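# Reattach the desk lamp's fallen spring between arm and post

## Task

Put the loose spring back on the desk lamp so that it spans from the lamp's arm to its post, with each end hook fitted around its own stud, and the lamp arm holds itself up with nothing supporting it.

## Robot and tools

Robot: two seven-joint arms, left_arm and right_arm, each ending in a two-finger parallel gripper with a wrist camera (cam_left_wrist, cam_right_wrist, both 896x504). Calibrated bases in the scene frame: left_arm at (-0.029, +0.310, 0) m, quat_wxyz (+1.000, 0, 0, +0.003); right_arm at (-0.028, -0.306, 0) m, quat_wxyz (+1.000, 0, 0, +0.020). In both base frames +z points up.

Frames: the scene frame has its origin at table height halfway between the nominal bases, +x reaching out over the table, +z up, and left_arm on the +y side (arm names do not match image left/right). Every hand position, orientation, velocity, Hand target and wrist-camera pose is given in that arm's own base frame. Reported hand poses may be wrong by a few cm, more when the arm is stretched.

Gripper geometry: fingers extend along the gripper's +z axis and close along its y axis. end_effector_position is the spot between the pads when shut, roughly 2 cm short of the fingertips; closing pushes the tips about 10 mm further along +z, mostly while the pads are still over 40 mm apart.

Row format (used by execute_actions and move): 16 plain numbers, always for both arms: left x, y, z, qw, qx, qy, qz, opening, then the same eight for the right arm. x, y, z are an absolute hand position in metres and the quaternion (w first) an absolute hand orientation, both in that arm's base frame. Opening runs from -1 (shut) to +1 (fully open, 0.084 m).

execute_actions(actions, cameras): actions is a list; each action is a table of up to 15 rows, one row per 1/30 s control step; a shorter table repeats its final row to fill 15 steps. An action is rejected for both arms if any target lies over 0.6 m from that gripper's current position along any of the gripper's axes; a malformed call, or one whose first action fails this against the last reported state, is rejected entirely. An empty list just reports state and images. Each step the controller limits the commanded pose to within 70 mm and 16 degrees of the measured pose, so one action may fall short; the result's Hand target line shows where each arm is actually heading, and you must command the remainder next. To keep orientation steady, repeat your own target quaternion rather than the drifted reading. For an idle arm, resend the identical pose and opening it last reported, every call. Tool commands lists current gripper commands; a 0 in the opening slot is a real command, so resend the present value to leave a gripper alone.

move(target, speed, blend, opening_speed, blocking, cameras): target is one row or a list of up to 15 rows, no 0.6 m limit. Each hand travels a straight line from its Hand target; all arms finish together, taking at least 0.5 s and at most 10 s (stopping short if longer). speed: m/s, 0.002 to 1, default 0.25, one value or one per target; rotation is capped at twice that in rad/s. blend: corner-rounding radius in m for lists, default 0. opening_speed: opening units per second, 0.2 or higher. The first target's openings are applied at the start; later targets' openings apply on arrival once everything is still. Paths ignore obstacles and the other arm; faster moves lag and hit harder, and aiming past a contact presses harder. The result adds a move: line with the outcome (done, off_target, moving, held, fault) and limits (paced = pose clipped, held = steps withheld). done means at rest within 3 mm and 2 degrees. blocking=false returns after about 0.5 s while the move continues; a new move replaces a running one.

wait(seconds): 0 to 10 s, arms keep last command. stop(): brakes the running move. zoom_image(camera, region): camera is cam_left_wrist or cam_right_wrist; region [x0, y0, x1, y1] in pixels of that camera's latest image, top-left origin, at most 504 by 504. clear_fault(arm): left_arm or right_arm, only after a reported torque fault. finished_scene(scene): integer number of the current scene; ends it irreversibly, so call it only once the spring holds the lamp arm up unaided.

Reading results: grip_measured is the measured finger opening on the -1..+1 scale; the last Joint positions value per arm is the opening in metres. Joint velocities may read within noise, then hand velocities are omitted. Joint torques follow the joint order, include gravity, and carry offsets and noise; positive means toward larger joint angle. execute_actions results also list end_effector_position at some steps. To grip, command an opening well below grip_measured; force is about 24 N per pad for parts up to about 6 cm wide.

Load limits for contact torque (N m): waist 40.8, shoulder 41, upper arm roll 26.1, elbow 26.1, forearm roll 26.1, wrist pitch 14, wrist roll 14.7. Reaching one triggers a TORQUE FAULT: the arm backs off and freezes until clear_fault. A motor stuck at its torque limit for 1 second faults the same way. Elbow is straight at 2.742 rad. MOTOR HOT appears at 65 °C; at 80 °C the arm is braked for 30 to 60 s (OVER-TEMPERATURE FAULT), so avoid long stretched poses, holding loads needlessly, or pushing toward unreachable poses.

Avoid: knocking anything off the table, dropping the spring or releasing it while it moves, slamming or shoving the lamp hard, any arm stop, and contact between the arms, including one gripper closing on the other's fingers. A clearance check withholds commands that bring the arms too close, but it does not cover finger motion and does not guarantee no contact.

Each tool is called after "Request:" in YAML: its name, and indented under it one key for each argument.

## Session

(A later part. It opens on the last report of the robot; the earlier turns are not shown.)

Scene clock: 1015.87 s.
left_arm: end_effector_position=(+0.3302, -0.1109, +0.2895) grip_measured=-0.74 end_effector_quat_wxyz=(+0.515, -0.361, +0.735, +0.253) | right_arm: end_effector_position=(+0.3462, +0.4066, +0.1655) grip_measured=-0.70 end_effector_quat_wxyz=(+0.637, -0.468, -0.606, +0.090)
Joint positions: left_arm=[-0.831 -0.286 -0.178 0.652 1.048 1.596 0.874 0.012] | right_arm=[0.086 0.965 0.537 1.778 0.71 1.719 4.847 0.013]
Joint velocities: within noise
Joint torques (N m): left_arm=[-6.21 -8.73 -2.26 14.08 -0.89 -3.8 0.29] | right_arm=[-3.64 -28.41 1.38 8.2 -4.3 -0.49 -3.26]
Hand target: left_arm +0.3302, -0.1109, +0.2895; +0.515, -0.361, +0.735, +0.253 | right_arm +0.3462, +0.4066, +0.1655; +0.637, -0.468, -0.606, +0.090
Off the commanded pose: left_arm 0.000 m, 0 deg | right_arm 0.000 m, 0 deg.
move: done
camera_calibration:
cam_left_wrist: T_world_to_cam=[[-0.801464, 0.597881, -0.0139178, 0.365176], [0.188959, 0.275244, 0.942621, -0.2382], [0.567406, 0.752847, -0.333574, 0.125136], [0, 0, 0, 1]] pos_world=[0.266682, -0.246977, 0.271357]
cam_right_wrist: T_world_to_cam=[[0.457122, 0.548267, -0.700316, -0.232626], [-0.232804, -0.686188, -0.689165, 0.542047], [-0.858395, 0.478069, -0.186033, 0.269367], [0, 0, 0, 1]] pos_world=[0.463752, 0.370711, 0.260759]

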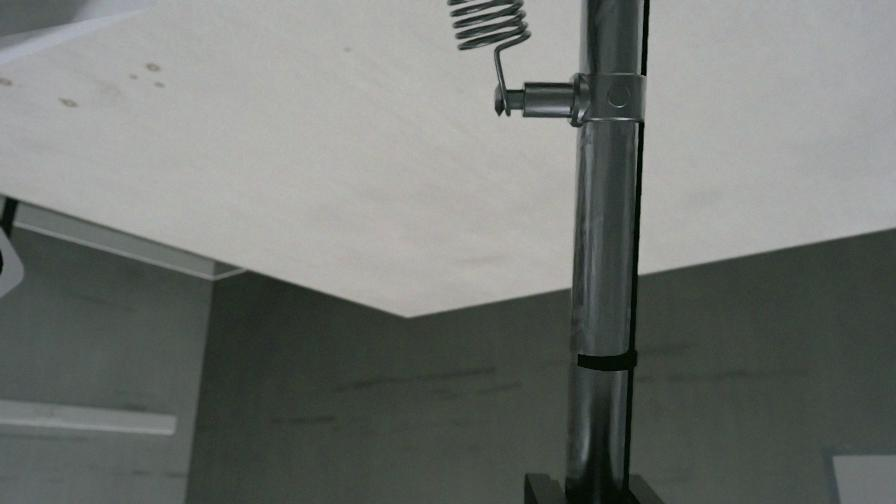

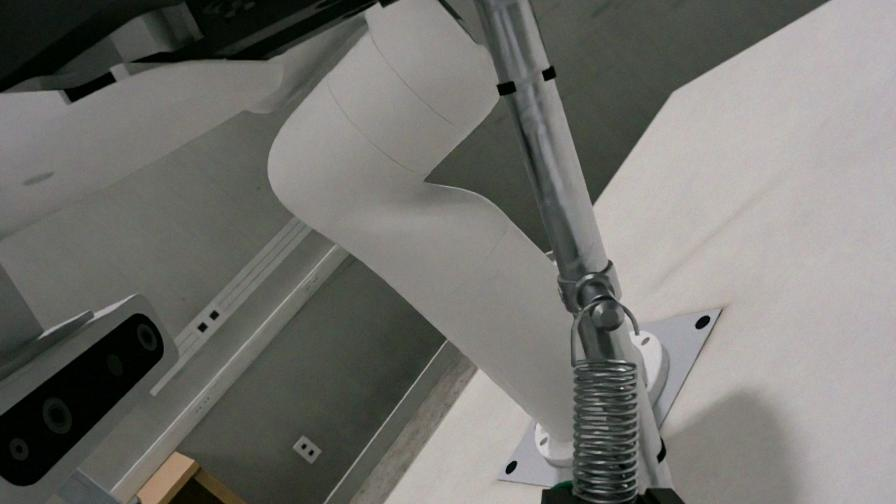

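Request:
move:
  target: [0.3302,-0.1109,0.2895,0.5149,-0.3610,0.7354,0.2528,-0.85,0.3382,0.4099,0.1630,0.6829,-0.4733,-0.5539,0.0525,-1.0]
  speed: 0.03

Request:
zoom_image:
  camera: "cam_right_wrist"
  region: [480, 280, 760, 504]

Request:
zoom_image:
  camera: "cam_left_wrist"
  region: [400, 0, 640, 160]

Scene clock: 1031.03 s.
left_arm: end_effector_position=(+0.3302, -0.1109, +0.2895) grip_measured=-0.74 end_effector_quat_wxyz=(+0.515, -0.361, +0.735, +0.253) | right_arm: end_effector_position=(+0.3382, +0.4099, +0.1630) grip_measured=-0.70 end_effector_quat_wxyz=(+0.683, -0.473, -0.554, +0.053)
Joint positions: left_arm=[-0.831 -0.286 -0.178 0.652 1.048 1.596 0.874 0.012] | right_arm=[0.021 0.942 0.559 1.625 0.827 1.641 4.776 0.013]
Joint velocities: within noise
Joint torques (N m): left_arm=[-6 -8.32 -2.13 12.46 -0.77 -3.8 0.46] | right_arm=[-3.28 -27.27 8.51 6.84 1.12 -0.37 -3.16]
Hand target: left_arm +0.3302, -0.1109, +0.2895; +0.515, -0.361, +0.735, +0.253 | right_arm +0.3382, +0.4099, +0.1630; +0.683, -0.473, -0.554, +0.053
Off the commanded pose: left_arm 0.000 m, 0 deg | right_arm 0.000 m, 0 deg.
move: done
camera_calibration:
cam_left_wrist: T_world_to_cam=[[-0.801464, 0.597881, -0.0139178, 0.365176], [0.188959, 0.275244, 0.942621, -0.2382], [0.567406, 0.752847, -0.333574, 0.125136], [0, 0, 0, 1]] pos_world=[0.266682, -0.246977, 0.271357]
cam_right_wrist: T_world_to_cam=[[0.457681, 0.547406, -0.700625, -0.232257], [-0.364359, -0.603322, -0.709398, 0.554493], [-0.81103, 0.579957, -0.0766771, 0.184843], [0, 0, 0, 1]] pos_world=[0.458247, 0.354475, 0.244804]

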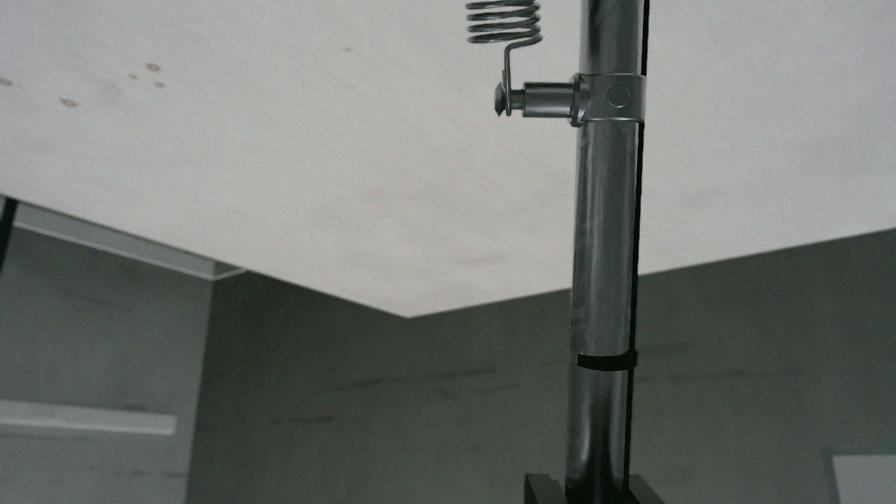

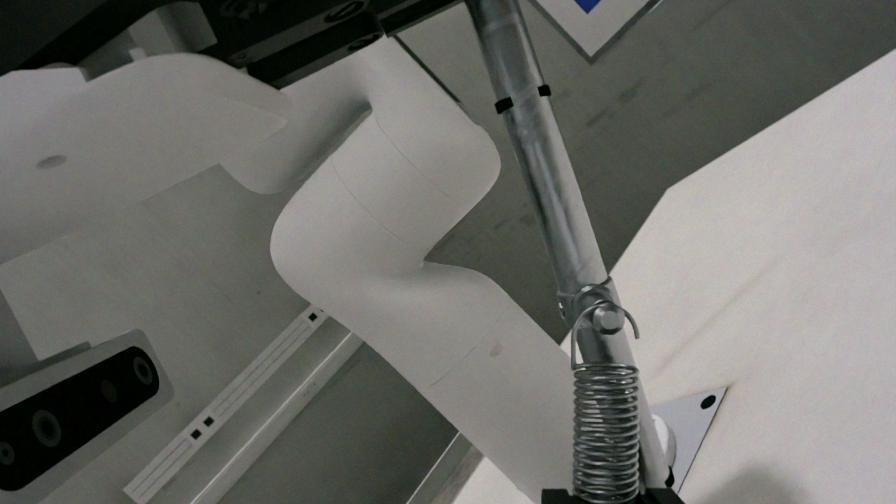

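Scaled by 1.800 from the camera's 896x504 image, which has a finer 1280x720 frame.

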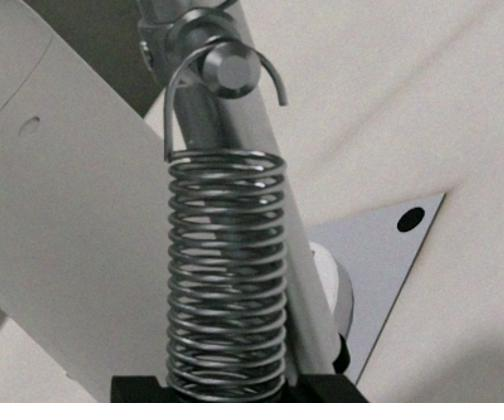

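Scaled by 2.100 from the camera's 896x504 image, which has a finer 1280x720 frame.

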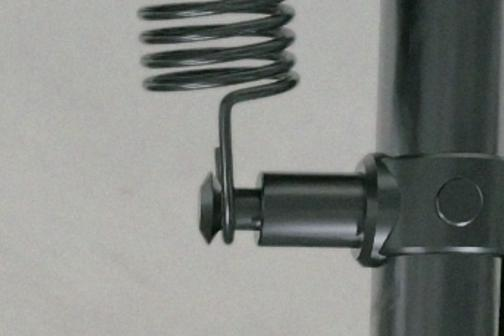

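Request:
move:
  target: [0.3302,-0.1109,0.2895,0.5149,-0.3610,0.7354,0.2528,-0.85,0.3325,0.4130,0.1616,0.7132,-0.4756,-0.5143,0.0256,-1.0]
  speed: 0.02

Request:
zoom_image:
  camera: "cam_right_wrist"
  region: [480, 280, 760, 504]

Request:
zoom_image:
  camera: "cam_left_wrist"
  region: [400, 0, 640, 160]

Scene clock: 1044.30 s.
left_arm: end_effector_position=(+0.3302, -0.1109, +0.2895) grip_measured=-0.74 end_effector_quat_wxyz=(+0.515, -0.361, +0.735, +0.253) | right_arm: end_effector_position=(+0.3325, +0.4130, +0.1616) grip_measured=-0.70 end_effector_quat_wxyz=(+0.713, -0.476, -0.514, +0.026)
Joint positions: left_arm=[-0.831 -0.286 -0.178 0.652 1.048 1.596 0.874 0.012] | right_arm=[-0.021 0.934 0.577 1.527 0.913 1.593 4.721 0.013]
Joint velocities: within noise
Joint torques (N m): left_arm=[-6.24 -8.57 -2.22 10.83 -0.97 -3.84 0.36] | right_arm=[0.82 -26.87 13.97 5.17 3.27 -0.27 -3.01]
Hand target: left_arm +0.3302, -0.1109, +0.2895; +0.515, -0.361, +0.735, +0.253 | right_arm +0.3325, +0.4130, +0.1616; +0.713, -0.476, -0.514, +0.026
Off the commanded pose: left_arm 0.000 m, 0 deg | right_arm 0.000 m, 0 deg.
move: done
camera_calibration:
cam_left_wrist: T_world_to_cam=[[-0.801464, 0.597881, -0.0139178, 0.365176], [0.188959, 0.275244, 0.942621, -0.2382], [0.567406, 0.752847, -0.333574, 0.125136], [0, 0, 0, 1]] pos_world=[0.266682, -0.246977, 0.271357]
cam_right_wrist: T_world_to_cam=[[0.457928, 0.546642, -0.701059, -0.232042], [-0.454055, -0.534164, -0.713094, 0.555101], [-0.764288, 0.644865, 0.00359713, 0.123062], [0, 0, 0, 1]] pos_world=[0.45236, 0.344, 0.232722]

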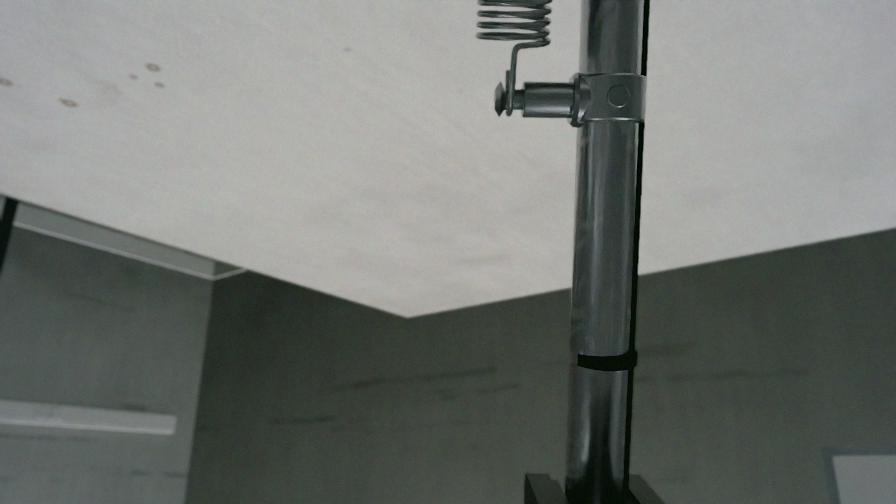

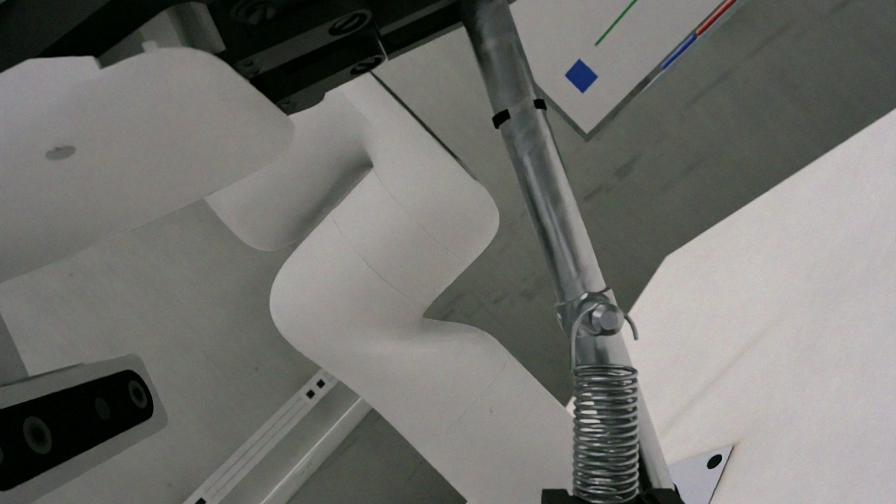

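Scaled by 1.800 from the camera's 896x504 image, which has a finer 1280x720 frame.

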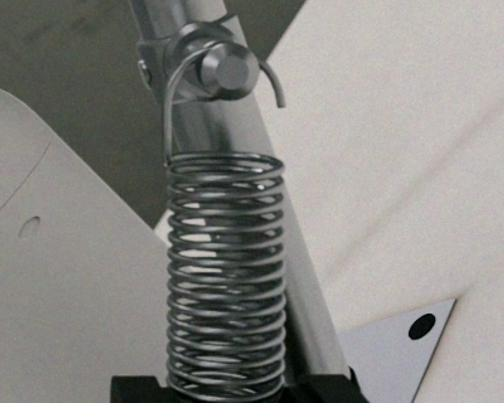

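Scaled by 2.100 from the camera's 896x504 image, which has a finer 1280x720 frame.

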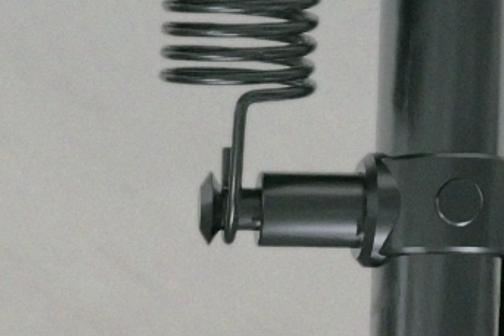

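Request:
move:
  target:
    - [0.3302,-0.1109,0.2895,0.5149,-0.3610,0.7354,0.2528,-0.85,0.3317,0.4135,0.1615,0.7176,-0.4758,-0.5081,0.0214,-1.0]
    - [0.3302,-0.1109,0.2895,0.5149,-0.3610,0.7354,0.2528,-0.85,0.3330,0.4151,0.1636,0.7176,-0.4758,-0.5081,0.0214,-1.0]
  speed: 0.02

Request:
zoom_image:
  camera: "cam_right_wrist"
  region: [480, 280, 760, 504]

Request:
zoom_image:
  camera: "cam_left_wrist"
  region: [400, 0, 640, 160]

Scene clock: 1053.93 s.
left_arm: end_effector_position=(+0.3302, -0.1109, +0.2895) grip_measured=-0.74 end_effector_quat_wxyz=(+0.515, -0.361, +0.735, +0.253) | right_arm: end_effector_position=(+0.3331, +0.4151, +0.1636) grip_measured=-0.70 end_effector_quat_wxyz=(+0.717, -0.476, -0.508, +0.021)
Joint positions: left_arm=[-0.831 -0.286 -0.178 0.652 1.048 1.596 0.874 0.012] | right_arm=[-0.025 0.934 0.582 1.519 0.928 1.587 4.718 0.013]
Joint velocities: within noise
Joint torques (N m): left_arm=[-6.43 -8.42 -2.25 10.97 -0.98 -3.98 0.34] | right_arm=[6.56 -19.2 14.09 11.31 2.45 3.99 2.73]
Hand target: left_arm +0.3302, -0.1109, +0.2895; +0.515, -0.361, +0.735, +0.253 | right_arm +0.3330, +0.4151, +0.1636; +0.718, -0.476, -0.508, +0.021
Off the commanded pose: left_arm 0.000 m, 0 deg | right_arm 0.000 m, 0 deg.
move: done
camera_calibration:
cam_left_wrist: T_world_to_cam=[[-0.801464, 0.597881, -0.0139178, 0.365176], [0.188959, 0.275244, 0.942621, -0.2382], [0.567406, 0.752847, -0.333574, 0.125136], [0, 0, 0, 1]] pos_world=[0.266682, -0.246977, 0.271357]
cam_right_wrist: T_world_to_cam=[[0.458732, 0.546259, -0.700833, -0.232234], [-0.467229, -0.522594, -0.713157, 0.557509], [-0.755819, 0.654597, 0.0154973, 0.113305], [0, 0, 0, 1]] pos_world=[0.452655, 0.344042, 0.233079]

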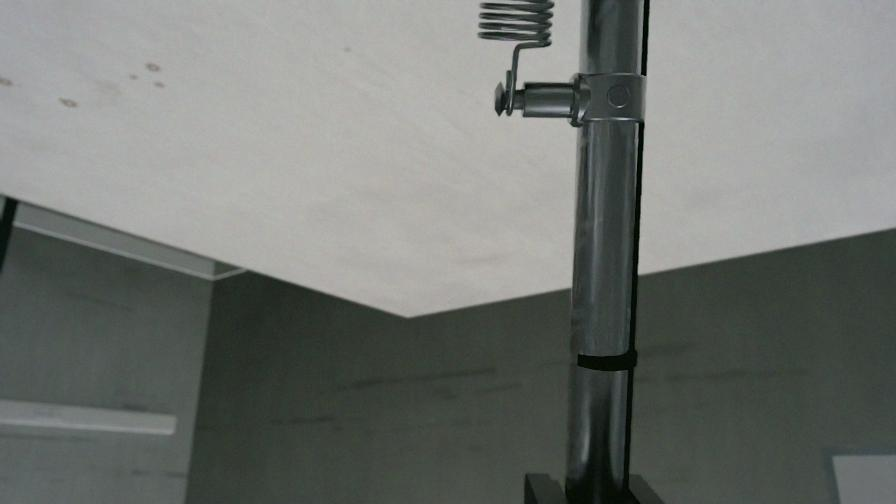

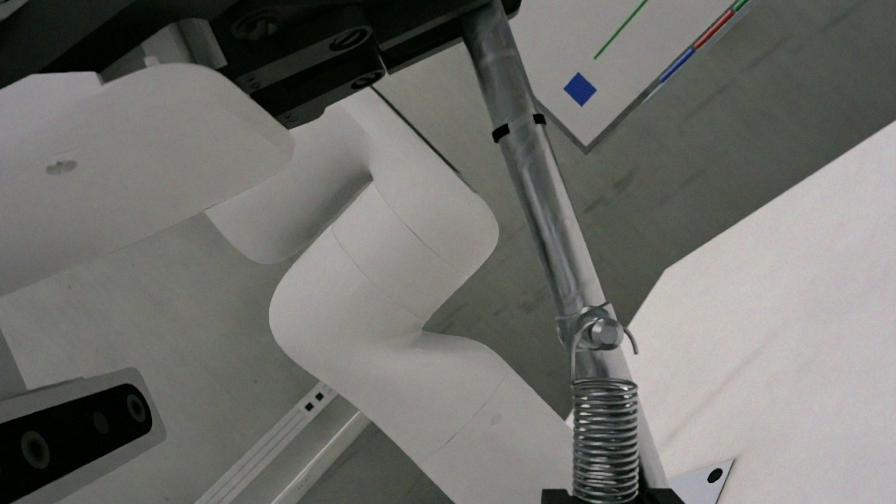

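Scaled by 1.800 from the camera's 896x504 image, which has a finer 1280x720 frame.

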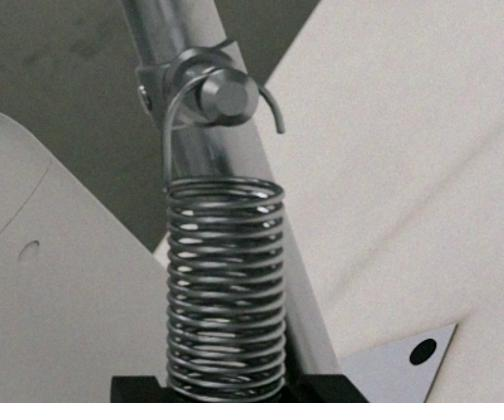

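Scaled by 2.100 from the camera's 896x504 image, which has a finer 1280x720 frame.

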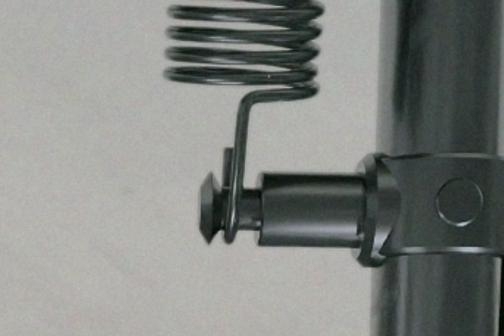

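Request:
move:
  target: [0.3302,-0.1109,0.2895,0.5149,-0.3610,0.7354,0.2528,-0.85,0.3348,0.4173,0.1664,0.7176,-0.4758,-0.5081,0.0214,-1.0]
  speed: 0.02

Request:
zoom_image:
  camera: "cam_right_wrist"
  region: [480, 280, 760, 504]

Request:
zoom_image:
  camera: "cam_left_wrist"
  region: [400, 0, 640, 160]

Scene clock: 1058.47 s.
left_arm: end_effector_position=(+0.3302, -0.1109, +0.2895) grip_measured=-0.74 end_effector_quat_wxyz=(+0.515, -0.361, +0.735, +0.253) | right_arm: end_effector_position=(+0.3347, +0.4173, +0.1664) grip_measured=-0.70 end_effector_quat_wxyz=(+0.718, -0.476, -0.508, +0.021)
Joint positions: left_arm=[-0.831 -0.286 -0.178 0.652 1.048 1.596 0.874 0.012] | right_arm=[-0.022 0.935 0.584 1.529 0.93 1.59 4.726 0.013]
Joint velocities: within noise
Joint torques (N m): left_arm=[-6.15 -8.73 -2 10.94 -0.97 -3.72 0.42] | right_arm=[3.36 -19.22 10.17 13.59 1.98 3.16 2.53]
Hand target: left_arm +0.3302, -0.1109, +0.2895; +0.515, -0.361, +0.735, +0.253 | right_arm +0.3348, +0.4173, +0.1664; +0.718, -0.476, -0.508, +0.021
Off the commanded pose: left_arm 0.000 m, 0 deg | right_arm 0.000 m, 0 deg.
move: done
camera_calibration:
cam_left_wrist: T_world_to_cam=[[-0.801464, 0.597881, -0.0139178, 0.365176], [0.188959, 0.275244, 0.942621, -0.2382], [0.567406, 0.752847, -0.333574, 0.125136], [0, 0, 0, 1]] pos_world=[0.266682, -0.246977, 0.271357]
cam_right_wrist: T_world_to_cam=[[0.45797, 0.546658, -0.701019, -0.232075], [-0.467376, -0.52273, -0.71296, 0.561447], [-0.75619, 0.654154, 0.0160996, 0.113288], [0, 0, 0, 1]] pos_world=[0.454357, 0.346244, 0.235776]

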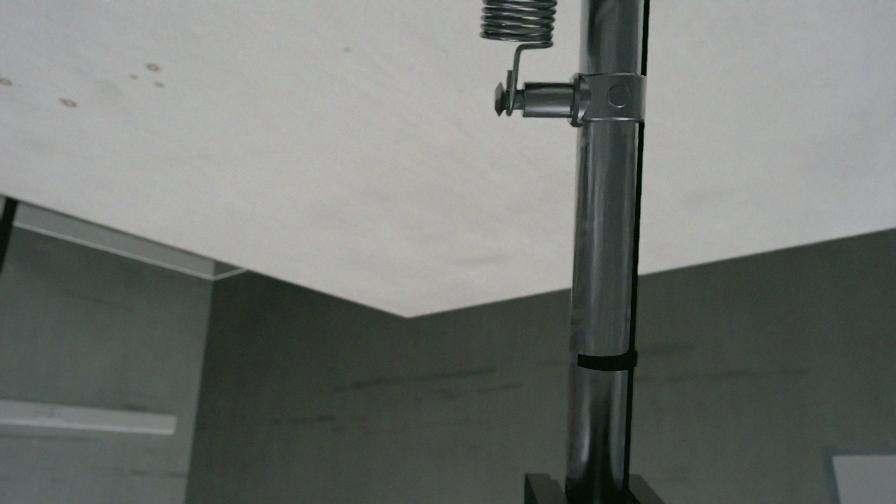

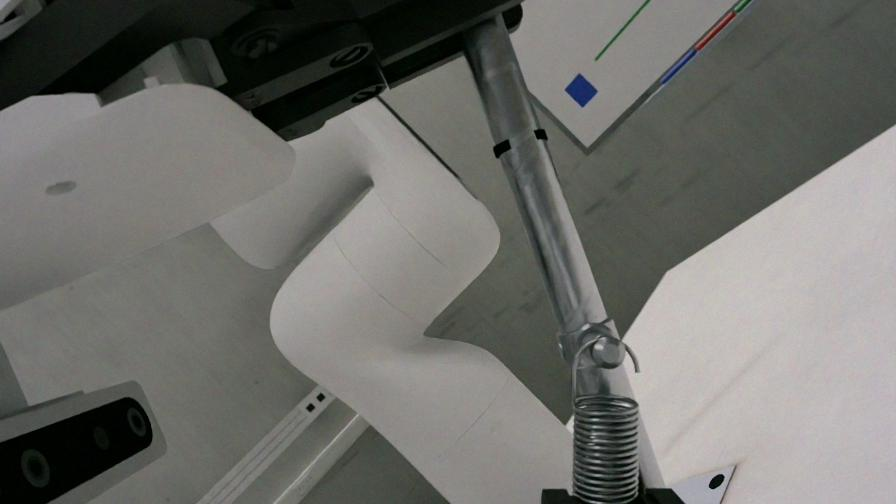

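Scaled by 1.800 from the camera's 896x504 image, which has a finer 1280x720 frame.

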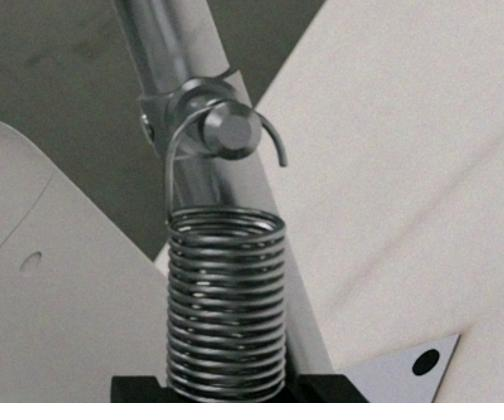

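Scaled by 2.100 from the camera's 896x504 image, which has a finer 1280x720 frame.

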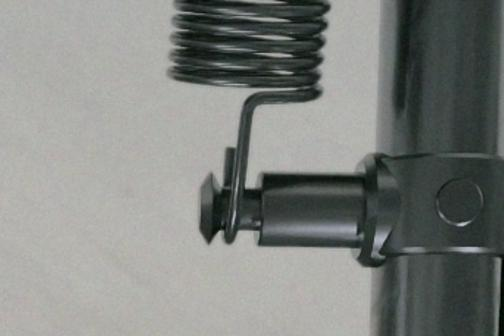

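Request:
move:
  target:
    - [0.3302,-0.1109,0.2895,0.5149,-0.3610,0.7354,0.2528,-0.85,0.3365,0.4163,0.1668,0.7087,-0.4753,-0.5205,0.0297,-1.0]
    - [0.3302,-0.1109,0.2895,0.5149,-0.3610,0.7354,0.2528,-0.85,0.3365,0.4163,0.1668,0.7087,-0.4753,-0.5205,0.0297,-0.64]
  speed: 0.02
  opening_speed: 0.25

Request:
zoom_image:
  camera: "cam_right_wrist"
  region: [480, 280, 760, 504]

Request:
zoom_image:
  camera: "cam_left_wrist"
  region: [400, 0, 640, 160]

Scene clock: 1067.87 s.
left_arm: end_effector_position=(+0.3302, -0.1109, +0.2895) grip_measured=-0.74 end_effector_quat_wxyz=(+0.515, -0.361, +0.735, +0.253) | right_arm: end_effector_position=(+0.3365, +0.4163, +0.1667) grip_measured=-0.66 end_effector_quat_wxyz=(+0.709, -0.475, -0.520, +0.030)
Joint positions: left_arm=[-0.831 -0.286 -0.178 0.652 1.048 1.596 0.874 0.012] | right_arm=[-0.009 0.937 0.578 1.559 0.903 1.603 4.744 0.015]
Joint velocities: within noise
Joint torques (N m): left_arm=[-6.36 -8.43 -2.02 11.08 -0.88 -3.84 0.36] | right_arm=[2.37 -23.93 8.41 13.61 2.04 2.85 2.54]
Hand target: left_arm +0.3302, -0.1109, +0.2895; +0.515, -0.361, +0.735, +0.253 | right_arm +0.3365, +0.4163, +0.1668; +0.709, -0.475, -0.521, +0.030
Off the commanded pose: left_arm 0.000 m, 0 deg | right_arm 0.000 m, 0 deg.
move: done
camera_calibration:
cam_left_wrist: T_world_to_cam=[[-0.801464, 0.597881, -0.0139178, 0.365176], [0.188959, 0.275244, 0.942621, -0.2382], [0.567406, 0.752847, -0.333574, 0.125136], [0, 0, 0, 1]] pos_world=[0.266682, -0.246977, 0.271357]
cam_right_wrist: T_world_to_cam=[[0.45786, 0.546792, -0.700987, -0.232158], [-0.440753, -0.545154, -0.713122, 0.562408], [-0.772076, 0.635472, -0.0086035, 0.132476], [0, 0, 0, 1]] pos_world=[0.456461, 0.349357, 0.239466]

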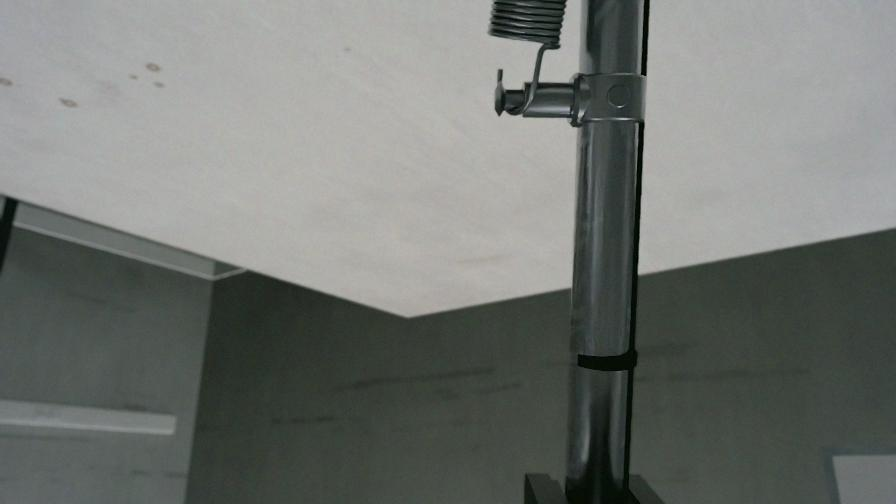

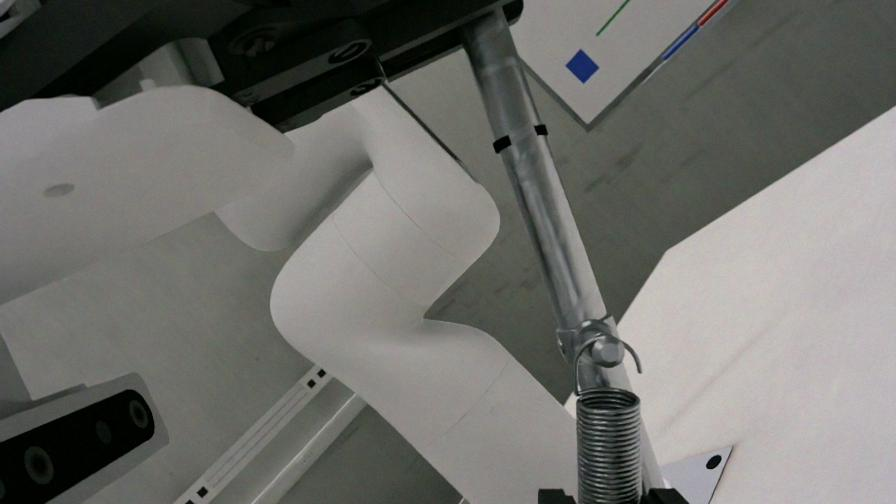

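Scaled by 1.800 from the camera's 896x504 image, which has a finer 1280x720 frame.

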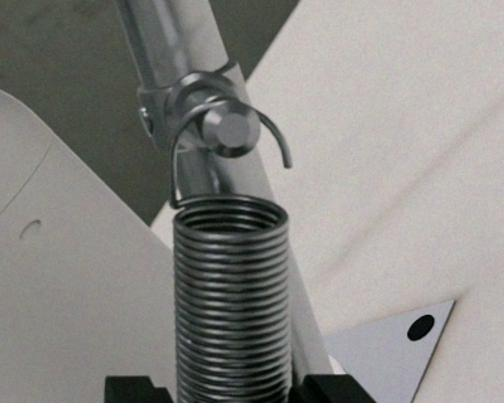

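Scaled by 2.100 from the camera's 896x504 image, which has a finer 1280x720 frame.

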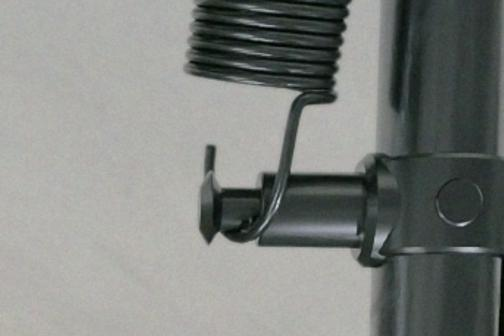

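Request:
move:
  target:
    - [0.3302,-0.1109,0.2895,0.5149,-0.3610,0.7354,0.2528,-0.85,0.3365,0.4163,0.1668,0.7087,-0.4753,-0.5205,0.0297,-0.8]
    - [0.3302,-0.1109,0.2895,0.5149,-0.3610,0.7354,0.2528,-0.85,0.3489,0.4117,0.1723,0.6373,-0.4677,-0.6058,0.0895,-0.8]
  speed: 0.05
  opening_speed: 0.3

Request:
zoom_image:
  camera: "cam_right_wrist"
  region: [480, 280, 760, 504]

Request:
zoom_image:
  camera: "cam_left_wrist"
  region: [400, 0, 640, 160]

Scene clock: 1106.70 s.
left_arm: end_effector_position=(+0.3302, -0.1109, +0.2895) grip_measured=-0.74 end_effector_quat_wxyz=(+0.515, -0.361, +0.735, +0.253) | right_arm: end_effector_position=(+0.3489, +0.4117, +0.1723) grip_measured=-0.82 end_effector_quat_wxyz=(+0.637, -0.468, -0.606, +0.089)
Joint positions: left_arm=[-0.831 -0.286 -0.178 0.652 1.048 1.596 0.874 0.012] | right_arm=[0.093 0.97 0.542 1.804 0.714 1.726 4.867 0.008]
Joint velocities: within noise
Joint torques (N m): left_arm=[-6.19 -8.65 -2.34 11.16 -0.7 -3.84 0.36] | right_arm=[3.09 -23.27 4.83 17.89 -1.24 2.53 2.75]
Hand target: left_arm +0.3302, -0.1109, +0.2895; +0.515, -0.361, +0.735, +0.253 | right_arm +0.3489, +0.4117, +0.1723; +0.637, -0.468, -0.606, +0.089
Off the commanded pose: left_arm 0.000 m, 0 deg | right_arm 0.000 m, 0 deg.
move: done
camera_calibration:
cam_left_wrist: T_world_to_cam=[[-0.801464, 0.597881, -0.0139178, 0.365176], [0.188959, 0.275244, 0.942621, -0.2382], [0.567406, 0.752847, -0.333574, 0.125136], [0, 0, 0, 1]] pos_world=[0.266682, -0.246977, 0.271357]
cam_right_wrist: T_world_to_cam=[[0.457197, 0.548187, -0.70033, -0.231911], [-0.232904, -0.686169, -0.68915, 0.550759], [-0.858328, 0.478187, -0.186039, 0.270467], [0, 0, 0, 1]] pos_world=[0.466452, 0.375711, 0.267459]

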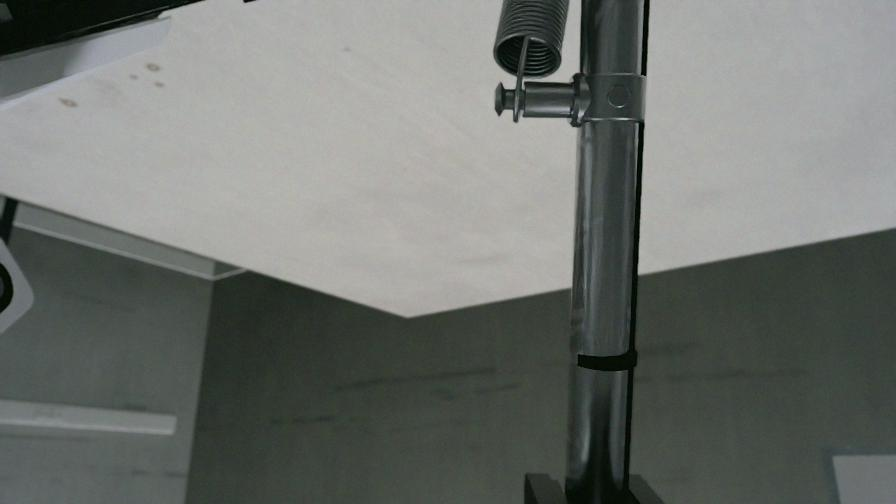

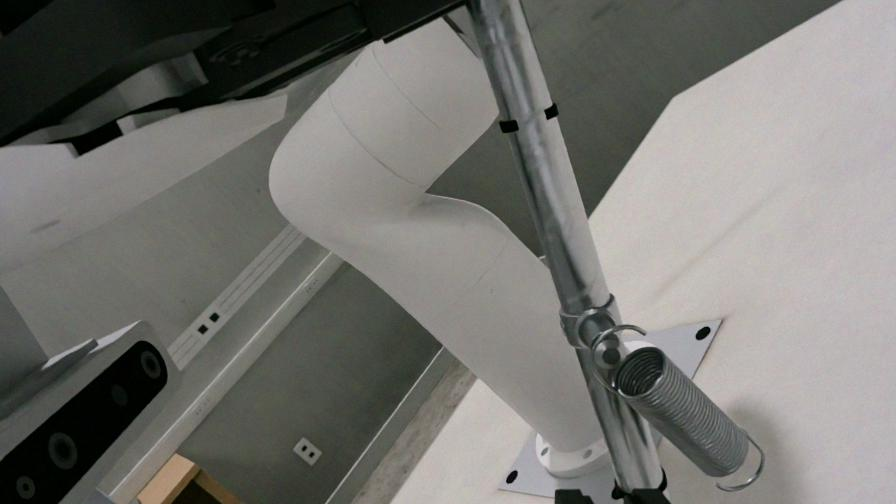

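Scaled by 1.800 from the camera's 896x504 image, which has a finer 1280x720 frame.

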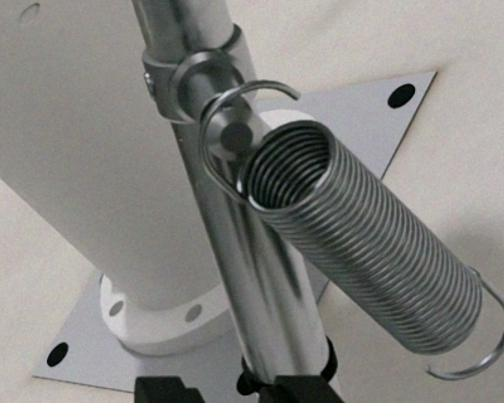

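Scaled by 2.100 from the camera's 896x504 image, which has a finer 1280x720 frame.

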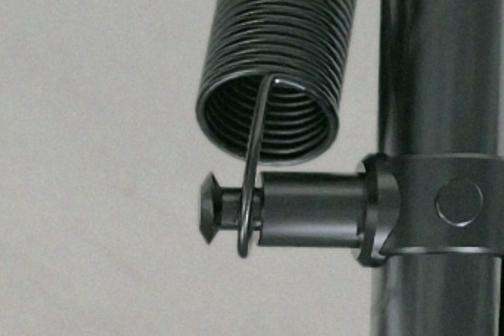

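Request:
move:
  target:
    - [0.3302,-0.1109,0.2895,0.5149,-0.3610,0.7354,0.2528,-0.85,0.4259,0.3678,0.1878,0.6373,-0.4677,-0.6058,0.0895,-0.8]
    - [0.3302,-0.1109,0.2895,0.5149,-0.3610,0.7354,0.2528,-0.85,0.4133,0.3279,0.1472,0.7064,-0.4752,-0.5236,0.0318,-0.2]
  speed: 0.08
  opening_speed: 0.3

Request:
zoom_image:
  camera: "cam_right_wrist"
  region: [480, 180, 760, 480]

Scene clock: 1121.40 s.
left_arm: end_effector_position=(+0.3302, -0.1109, +0.2895) grip_measured=-0.74 end_effector_quat_wxyz=(+0.515, -0.361, +0.735, +0.253) | right_arm: end_effector_position=(+0.4133, +0.3279, +0.1472) grip_measured=-0.22 end_effector_quat_wxyz=(+0.706, -0.475, -0.524, +0.032)
Joint positions: left_arm=[-0.831 -0.286 -0.178 0.652 1.048 1.596 0.874 0.012] | right_arm=[-0.094 1.105 0.511 1.859 0.77 1.83 4.798 0.035]
Joint velocities: within noise
Joint torques (N m): left_arm=[-6.03 -8.06 -2.27 11.15 -0.66 -3.9 0.24] | right_arm=[-2.39 -31.48 5.16 10.94 4.23 -0.35 -3.04]
Hand target: left_arm +0.3302, -0.1109, +0.2895; +0.515, -0.361, +0.735, +0.253 | right_arm +0.4133, +0.3279, +0.1472; +0.706, -0.475, -0.524, +0.032
Off the commanded pose: left_arm 0.000 m, 0 deg | right_arm 0.000 m, 0 deg.
move: done
camera_calibration:
cam_left_wrist: T_world_to_cam=[[-0.801464, 0.597881, -0.0139178, 0.365176], [0.188959, 0.275244, 0.942621, -0.2382], [0.567406, 0.752847, -0.333574, 0.125136], [0, 0, 0, 1]] pos_world=[0.266682, -0.246977, 0.271357]
cam_right_wrist: T_world_to_cam=[[0.457965, 0.546866, -0.700861, -0.232789], [-0.433972, -0.550539, -0.713144, 0.53315], [-0.775845, 0.630749, -0.0148032, 0.251827], [0, 0, 0, 1]] pos_world=[0.533361, 0.261985, 0.220788]

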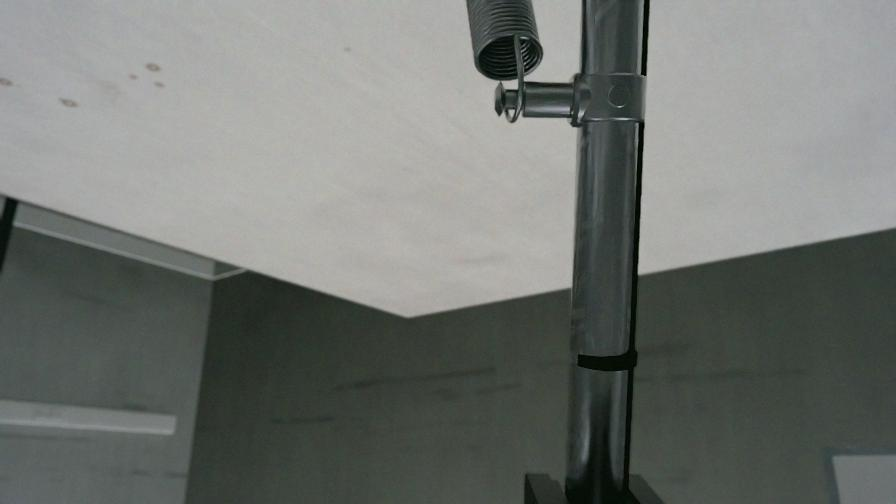

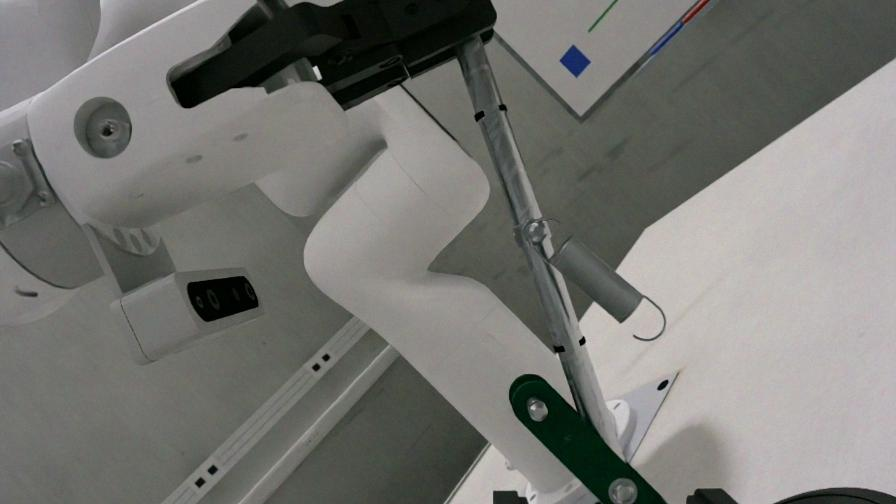

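Scaled by 1.680 from the camera's 896x504 image, which has a finer 1280x720 frame.

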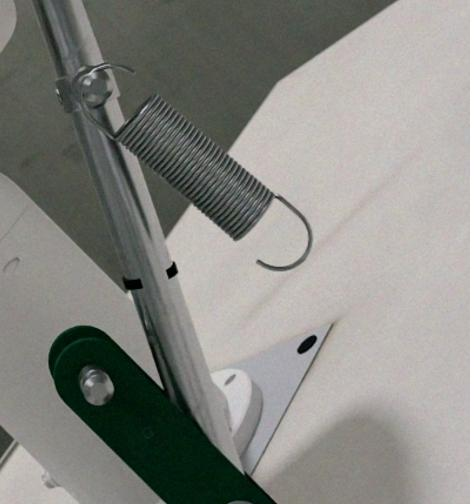

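Request:
zoom_image:
  camera: "cam_right_wrist"
  region: [500, 200, 580, 264]

Request:
zoom_image:
  camera: "cam_right_wrist"
  region: [500, 370, 580, 434]

Request:
zoom_image:
  camera: "cam_right_wrist"
  region: [540, 220, 680, 350]

Scaled by 6.300 from the camera's 896x504 image, which has a finer 1280x720 frame.

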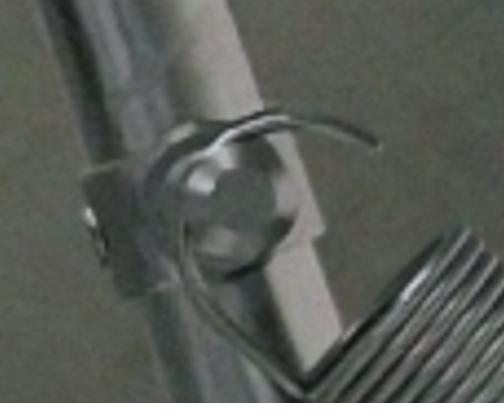

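Scaled by 6.300 from the camera's 896x504 image, which has a finer 1280x720 frame.

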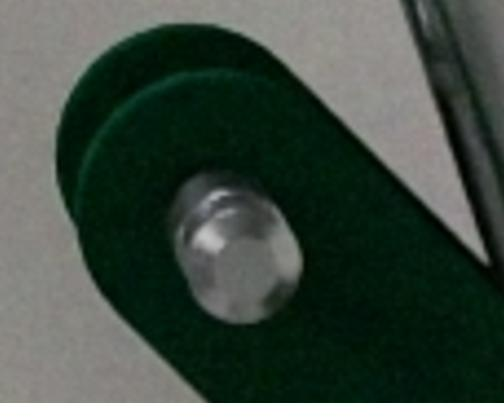

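Scaled by 3.600 from the camera's 896x504 image, which has a finer 1280x720 frame.

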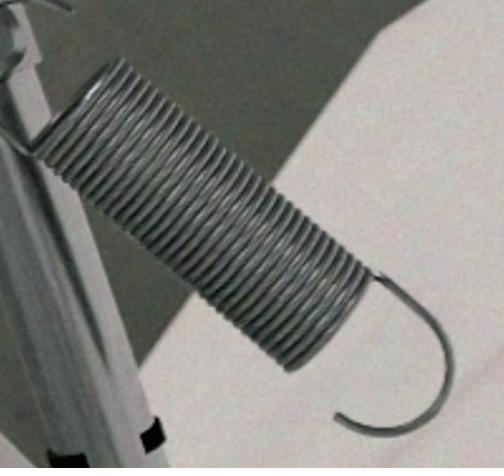

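Request:
move:
  target: [0.3302,-0.1109,0.2895,0.5149,-0.3610,0.7354,0.2528,-0.85,0.3534,0.3224,0.1513,0.5417,-0.4545,-0.5417,-0.4545,-0.2]
  speed: 0.15

Request:
zoom_image:
  camera: "cam_right_wrist"
  region: [340, 240, 640, 504]

Scene clock: 1151.00 s.
left_arm: end_effector_position=(+0.3302, -0.1109, +0.2895) grip_measured=-0.74 end_effector_quat_wxyz=(+0.515, -0.361, +0.735, +0.253) | right_arm: end_effector_position=(+0.3534, +0.3224, +0.1513) grip_measured=-0.21 end_effector_quat_wxyz=(+0.542, -0.455, -0.542, -0.454)
Joint positions: left_arm=[-0.831 -0.286 -0.178 0.652 1.048 1.596 0.874 0.012] | right_arm=[-0.464 0.559 0.686 0.829 1.409 1.265 3.551 0.035]
Joint velocities: within noise
Joint torques (N m): left_arm=[-6.36 -7.81 -2.49 11.61 -0.88 -3.99 0.3] | right_arm=[-2.74 -19.96 9.01 7.85 3.45 0.04 -2.97]
Hand target: left_arm +0.3302, -0.1109, +0.2895; +0.515, -0.361, +0.735, +0.253 | right_arm +0.3534, +0.3224, +0.1513; +0.542, -0.454, -0.542, -0.454
Off the commanded pose: left_arm 0.000 m, 0 deg | right_arm 0.000 m, 0 deg.
move: done
camera_calibration:
cam_left_wrist: T_world_to_cam=[[-0.801464, 0.597881, -0.0139178, 0.365176], [0.188959, 0.275244, 0.942621, -0.2382], [0.567406, 0.752847, -0.333574, 0.125136], [0, 0, 0, 1]] pos_world=[0.266682, -0.246977, 0.271357]
cam_right_wrist: T_world_to_cam=[[0.985397, 0.170192, 0.00526398, -0.371215], [0.00812378, -0.0161114, -0.999837, 0.221924], [-0.170079, 0.985279, -0.0172587, -0.119123], [0, 0, 0, 1]] pos_world=[0.343731, 0.184122, 0.221786]

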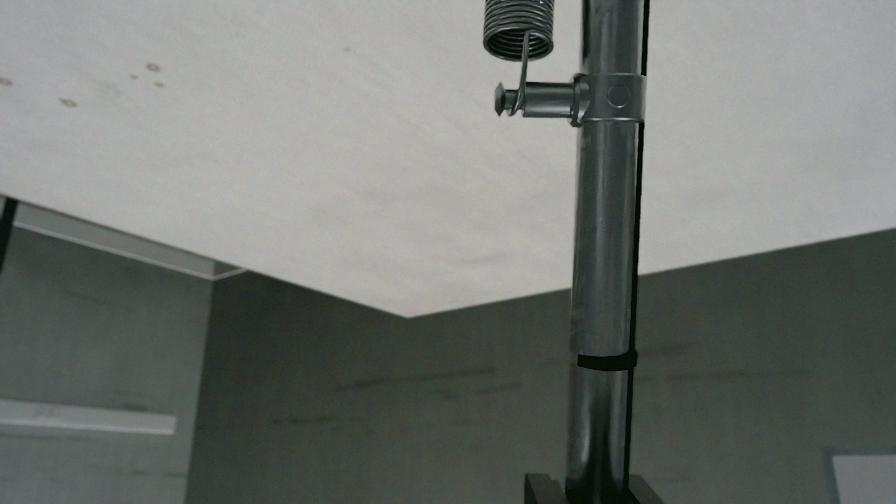

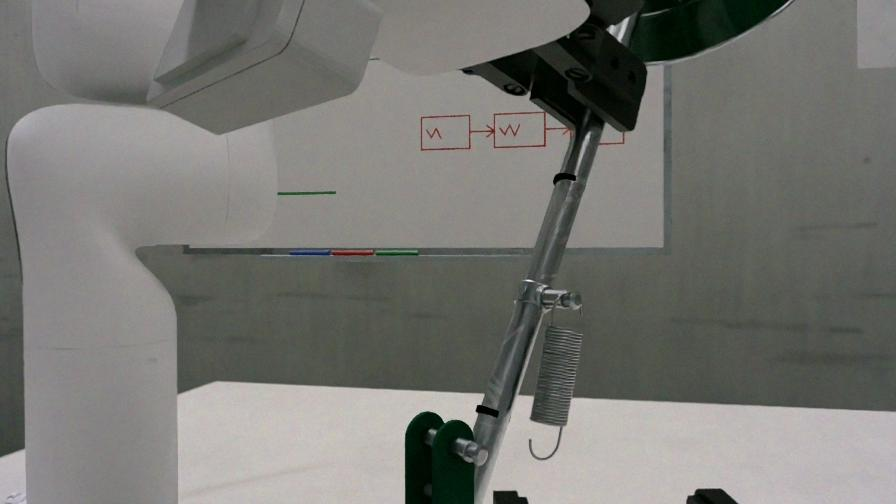

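Scaled by 1.680 from the camera's 896x504 image, which has a finer 1280x720 frame.

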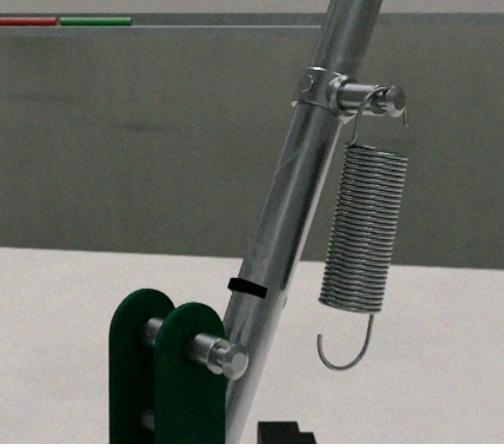

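Request:
zoom_image:
  camera: "cam_right_wrist"
  region: [420, 400, 520, 480]

Request:
zoom_image:
  camera: "cam_right_wrist"
  region: [500, 260, 600, 340]

Scaled by 5.040 from the camera's 896x504 image, which has a finer 1280x720 frame.

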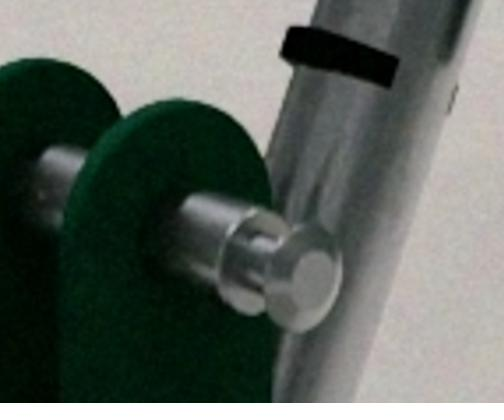

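Scaled by 5.040 from the camera's 896x504 image, which has a finer 1280x720 frame.

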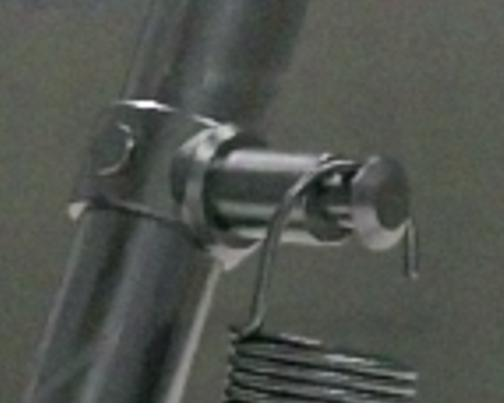

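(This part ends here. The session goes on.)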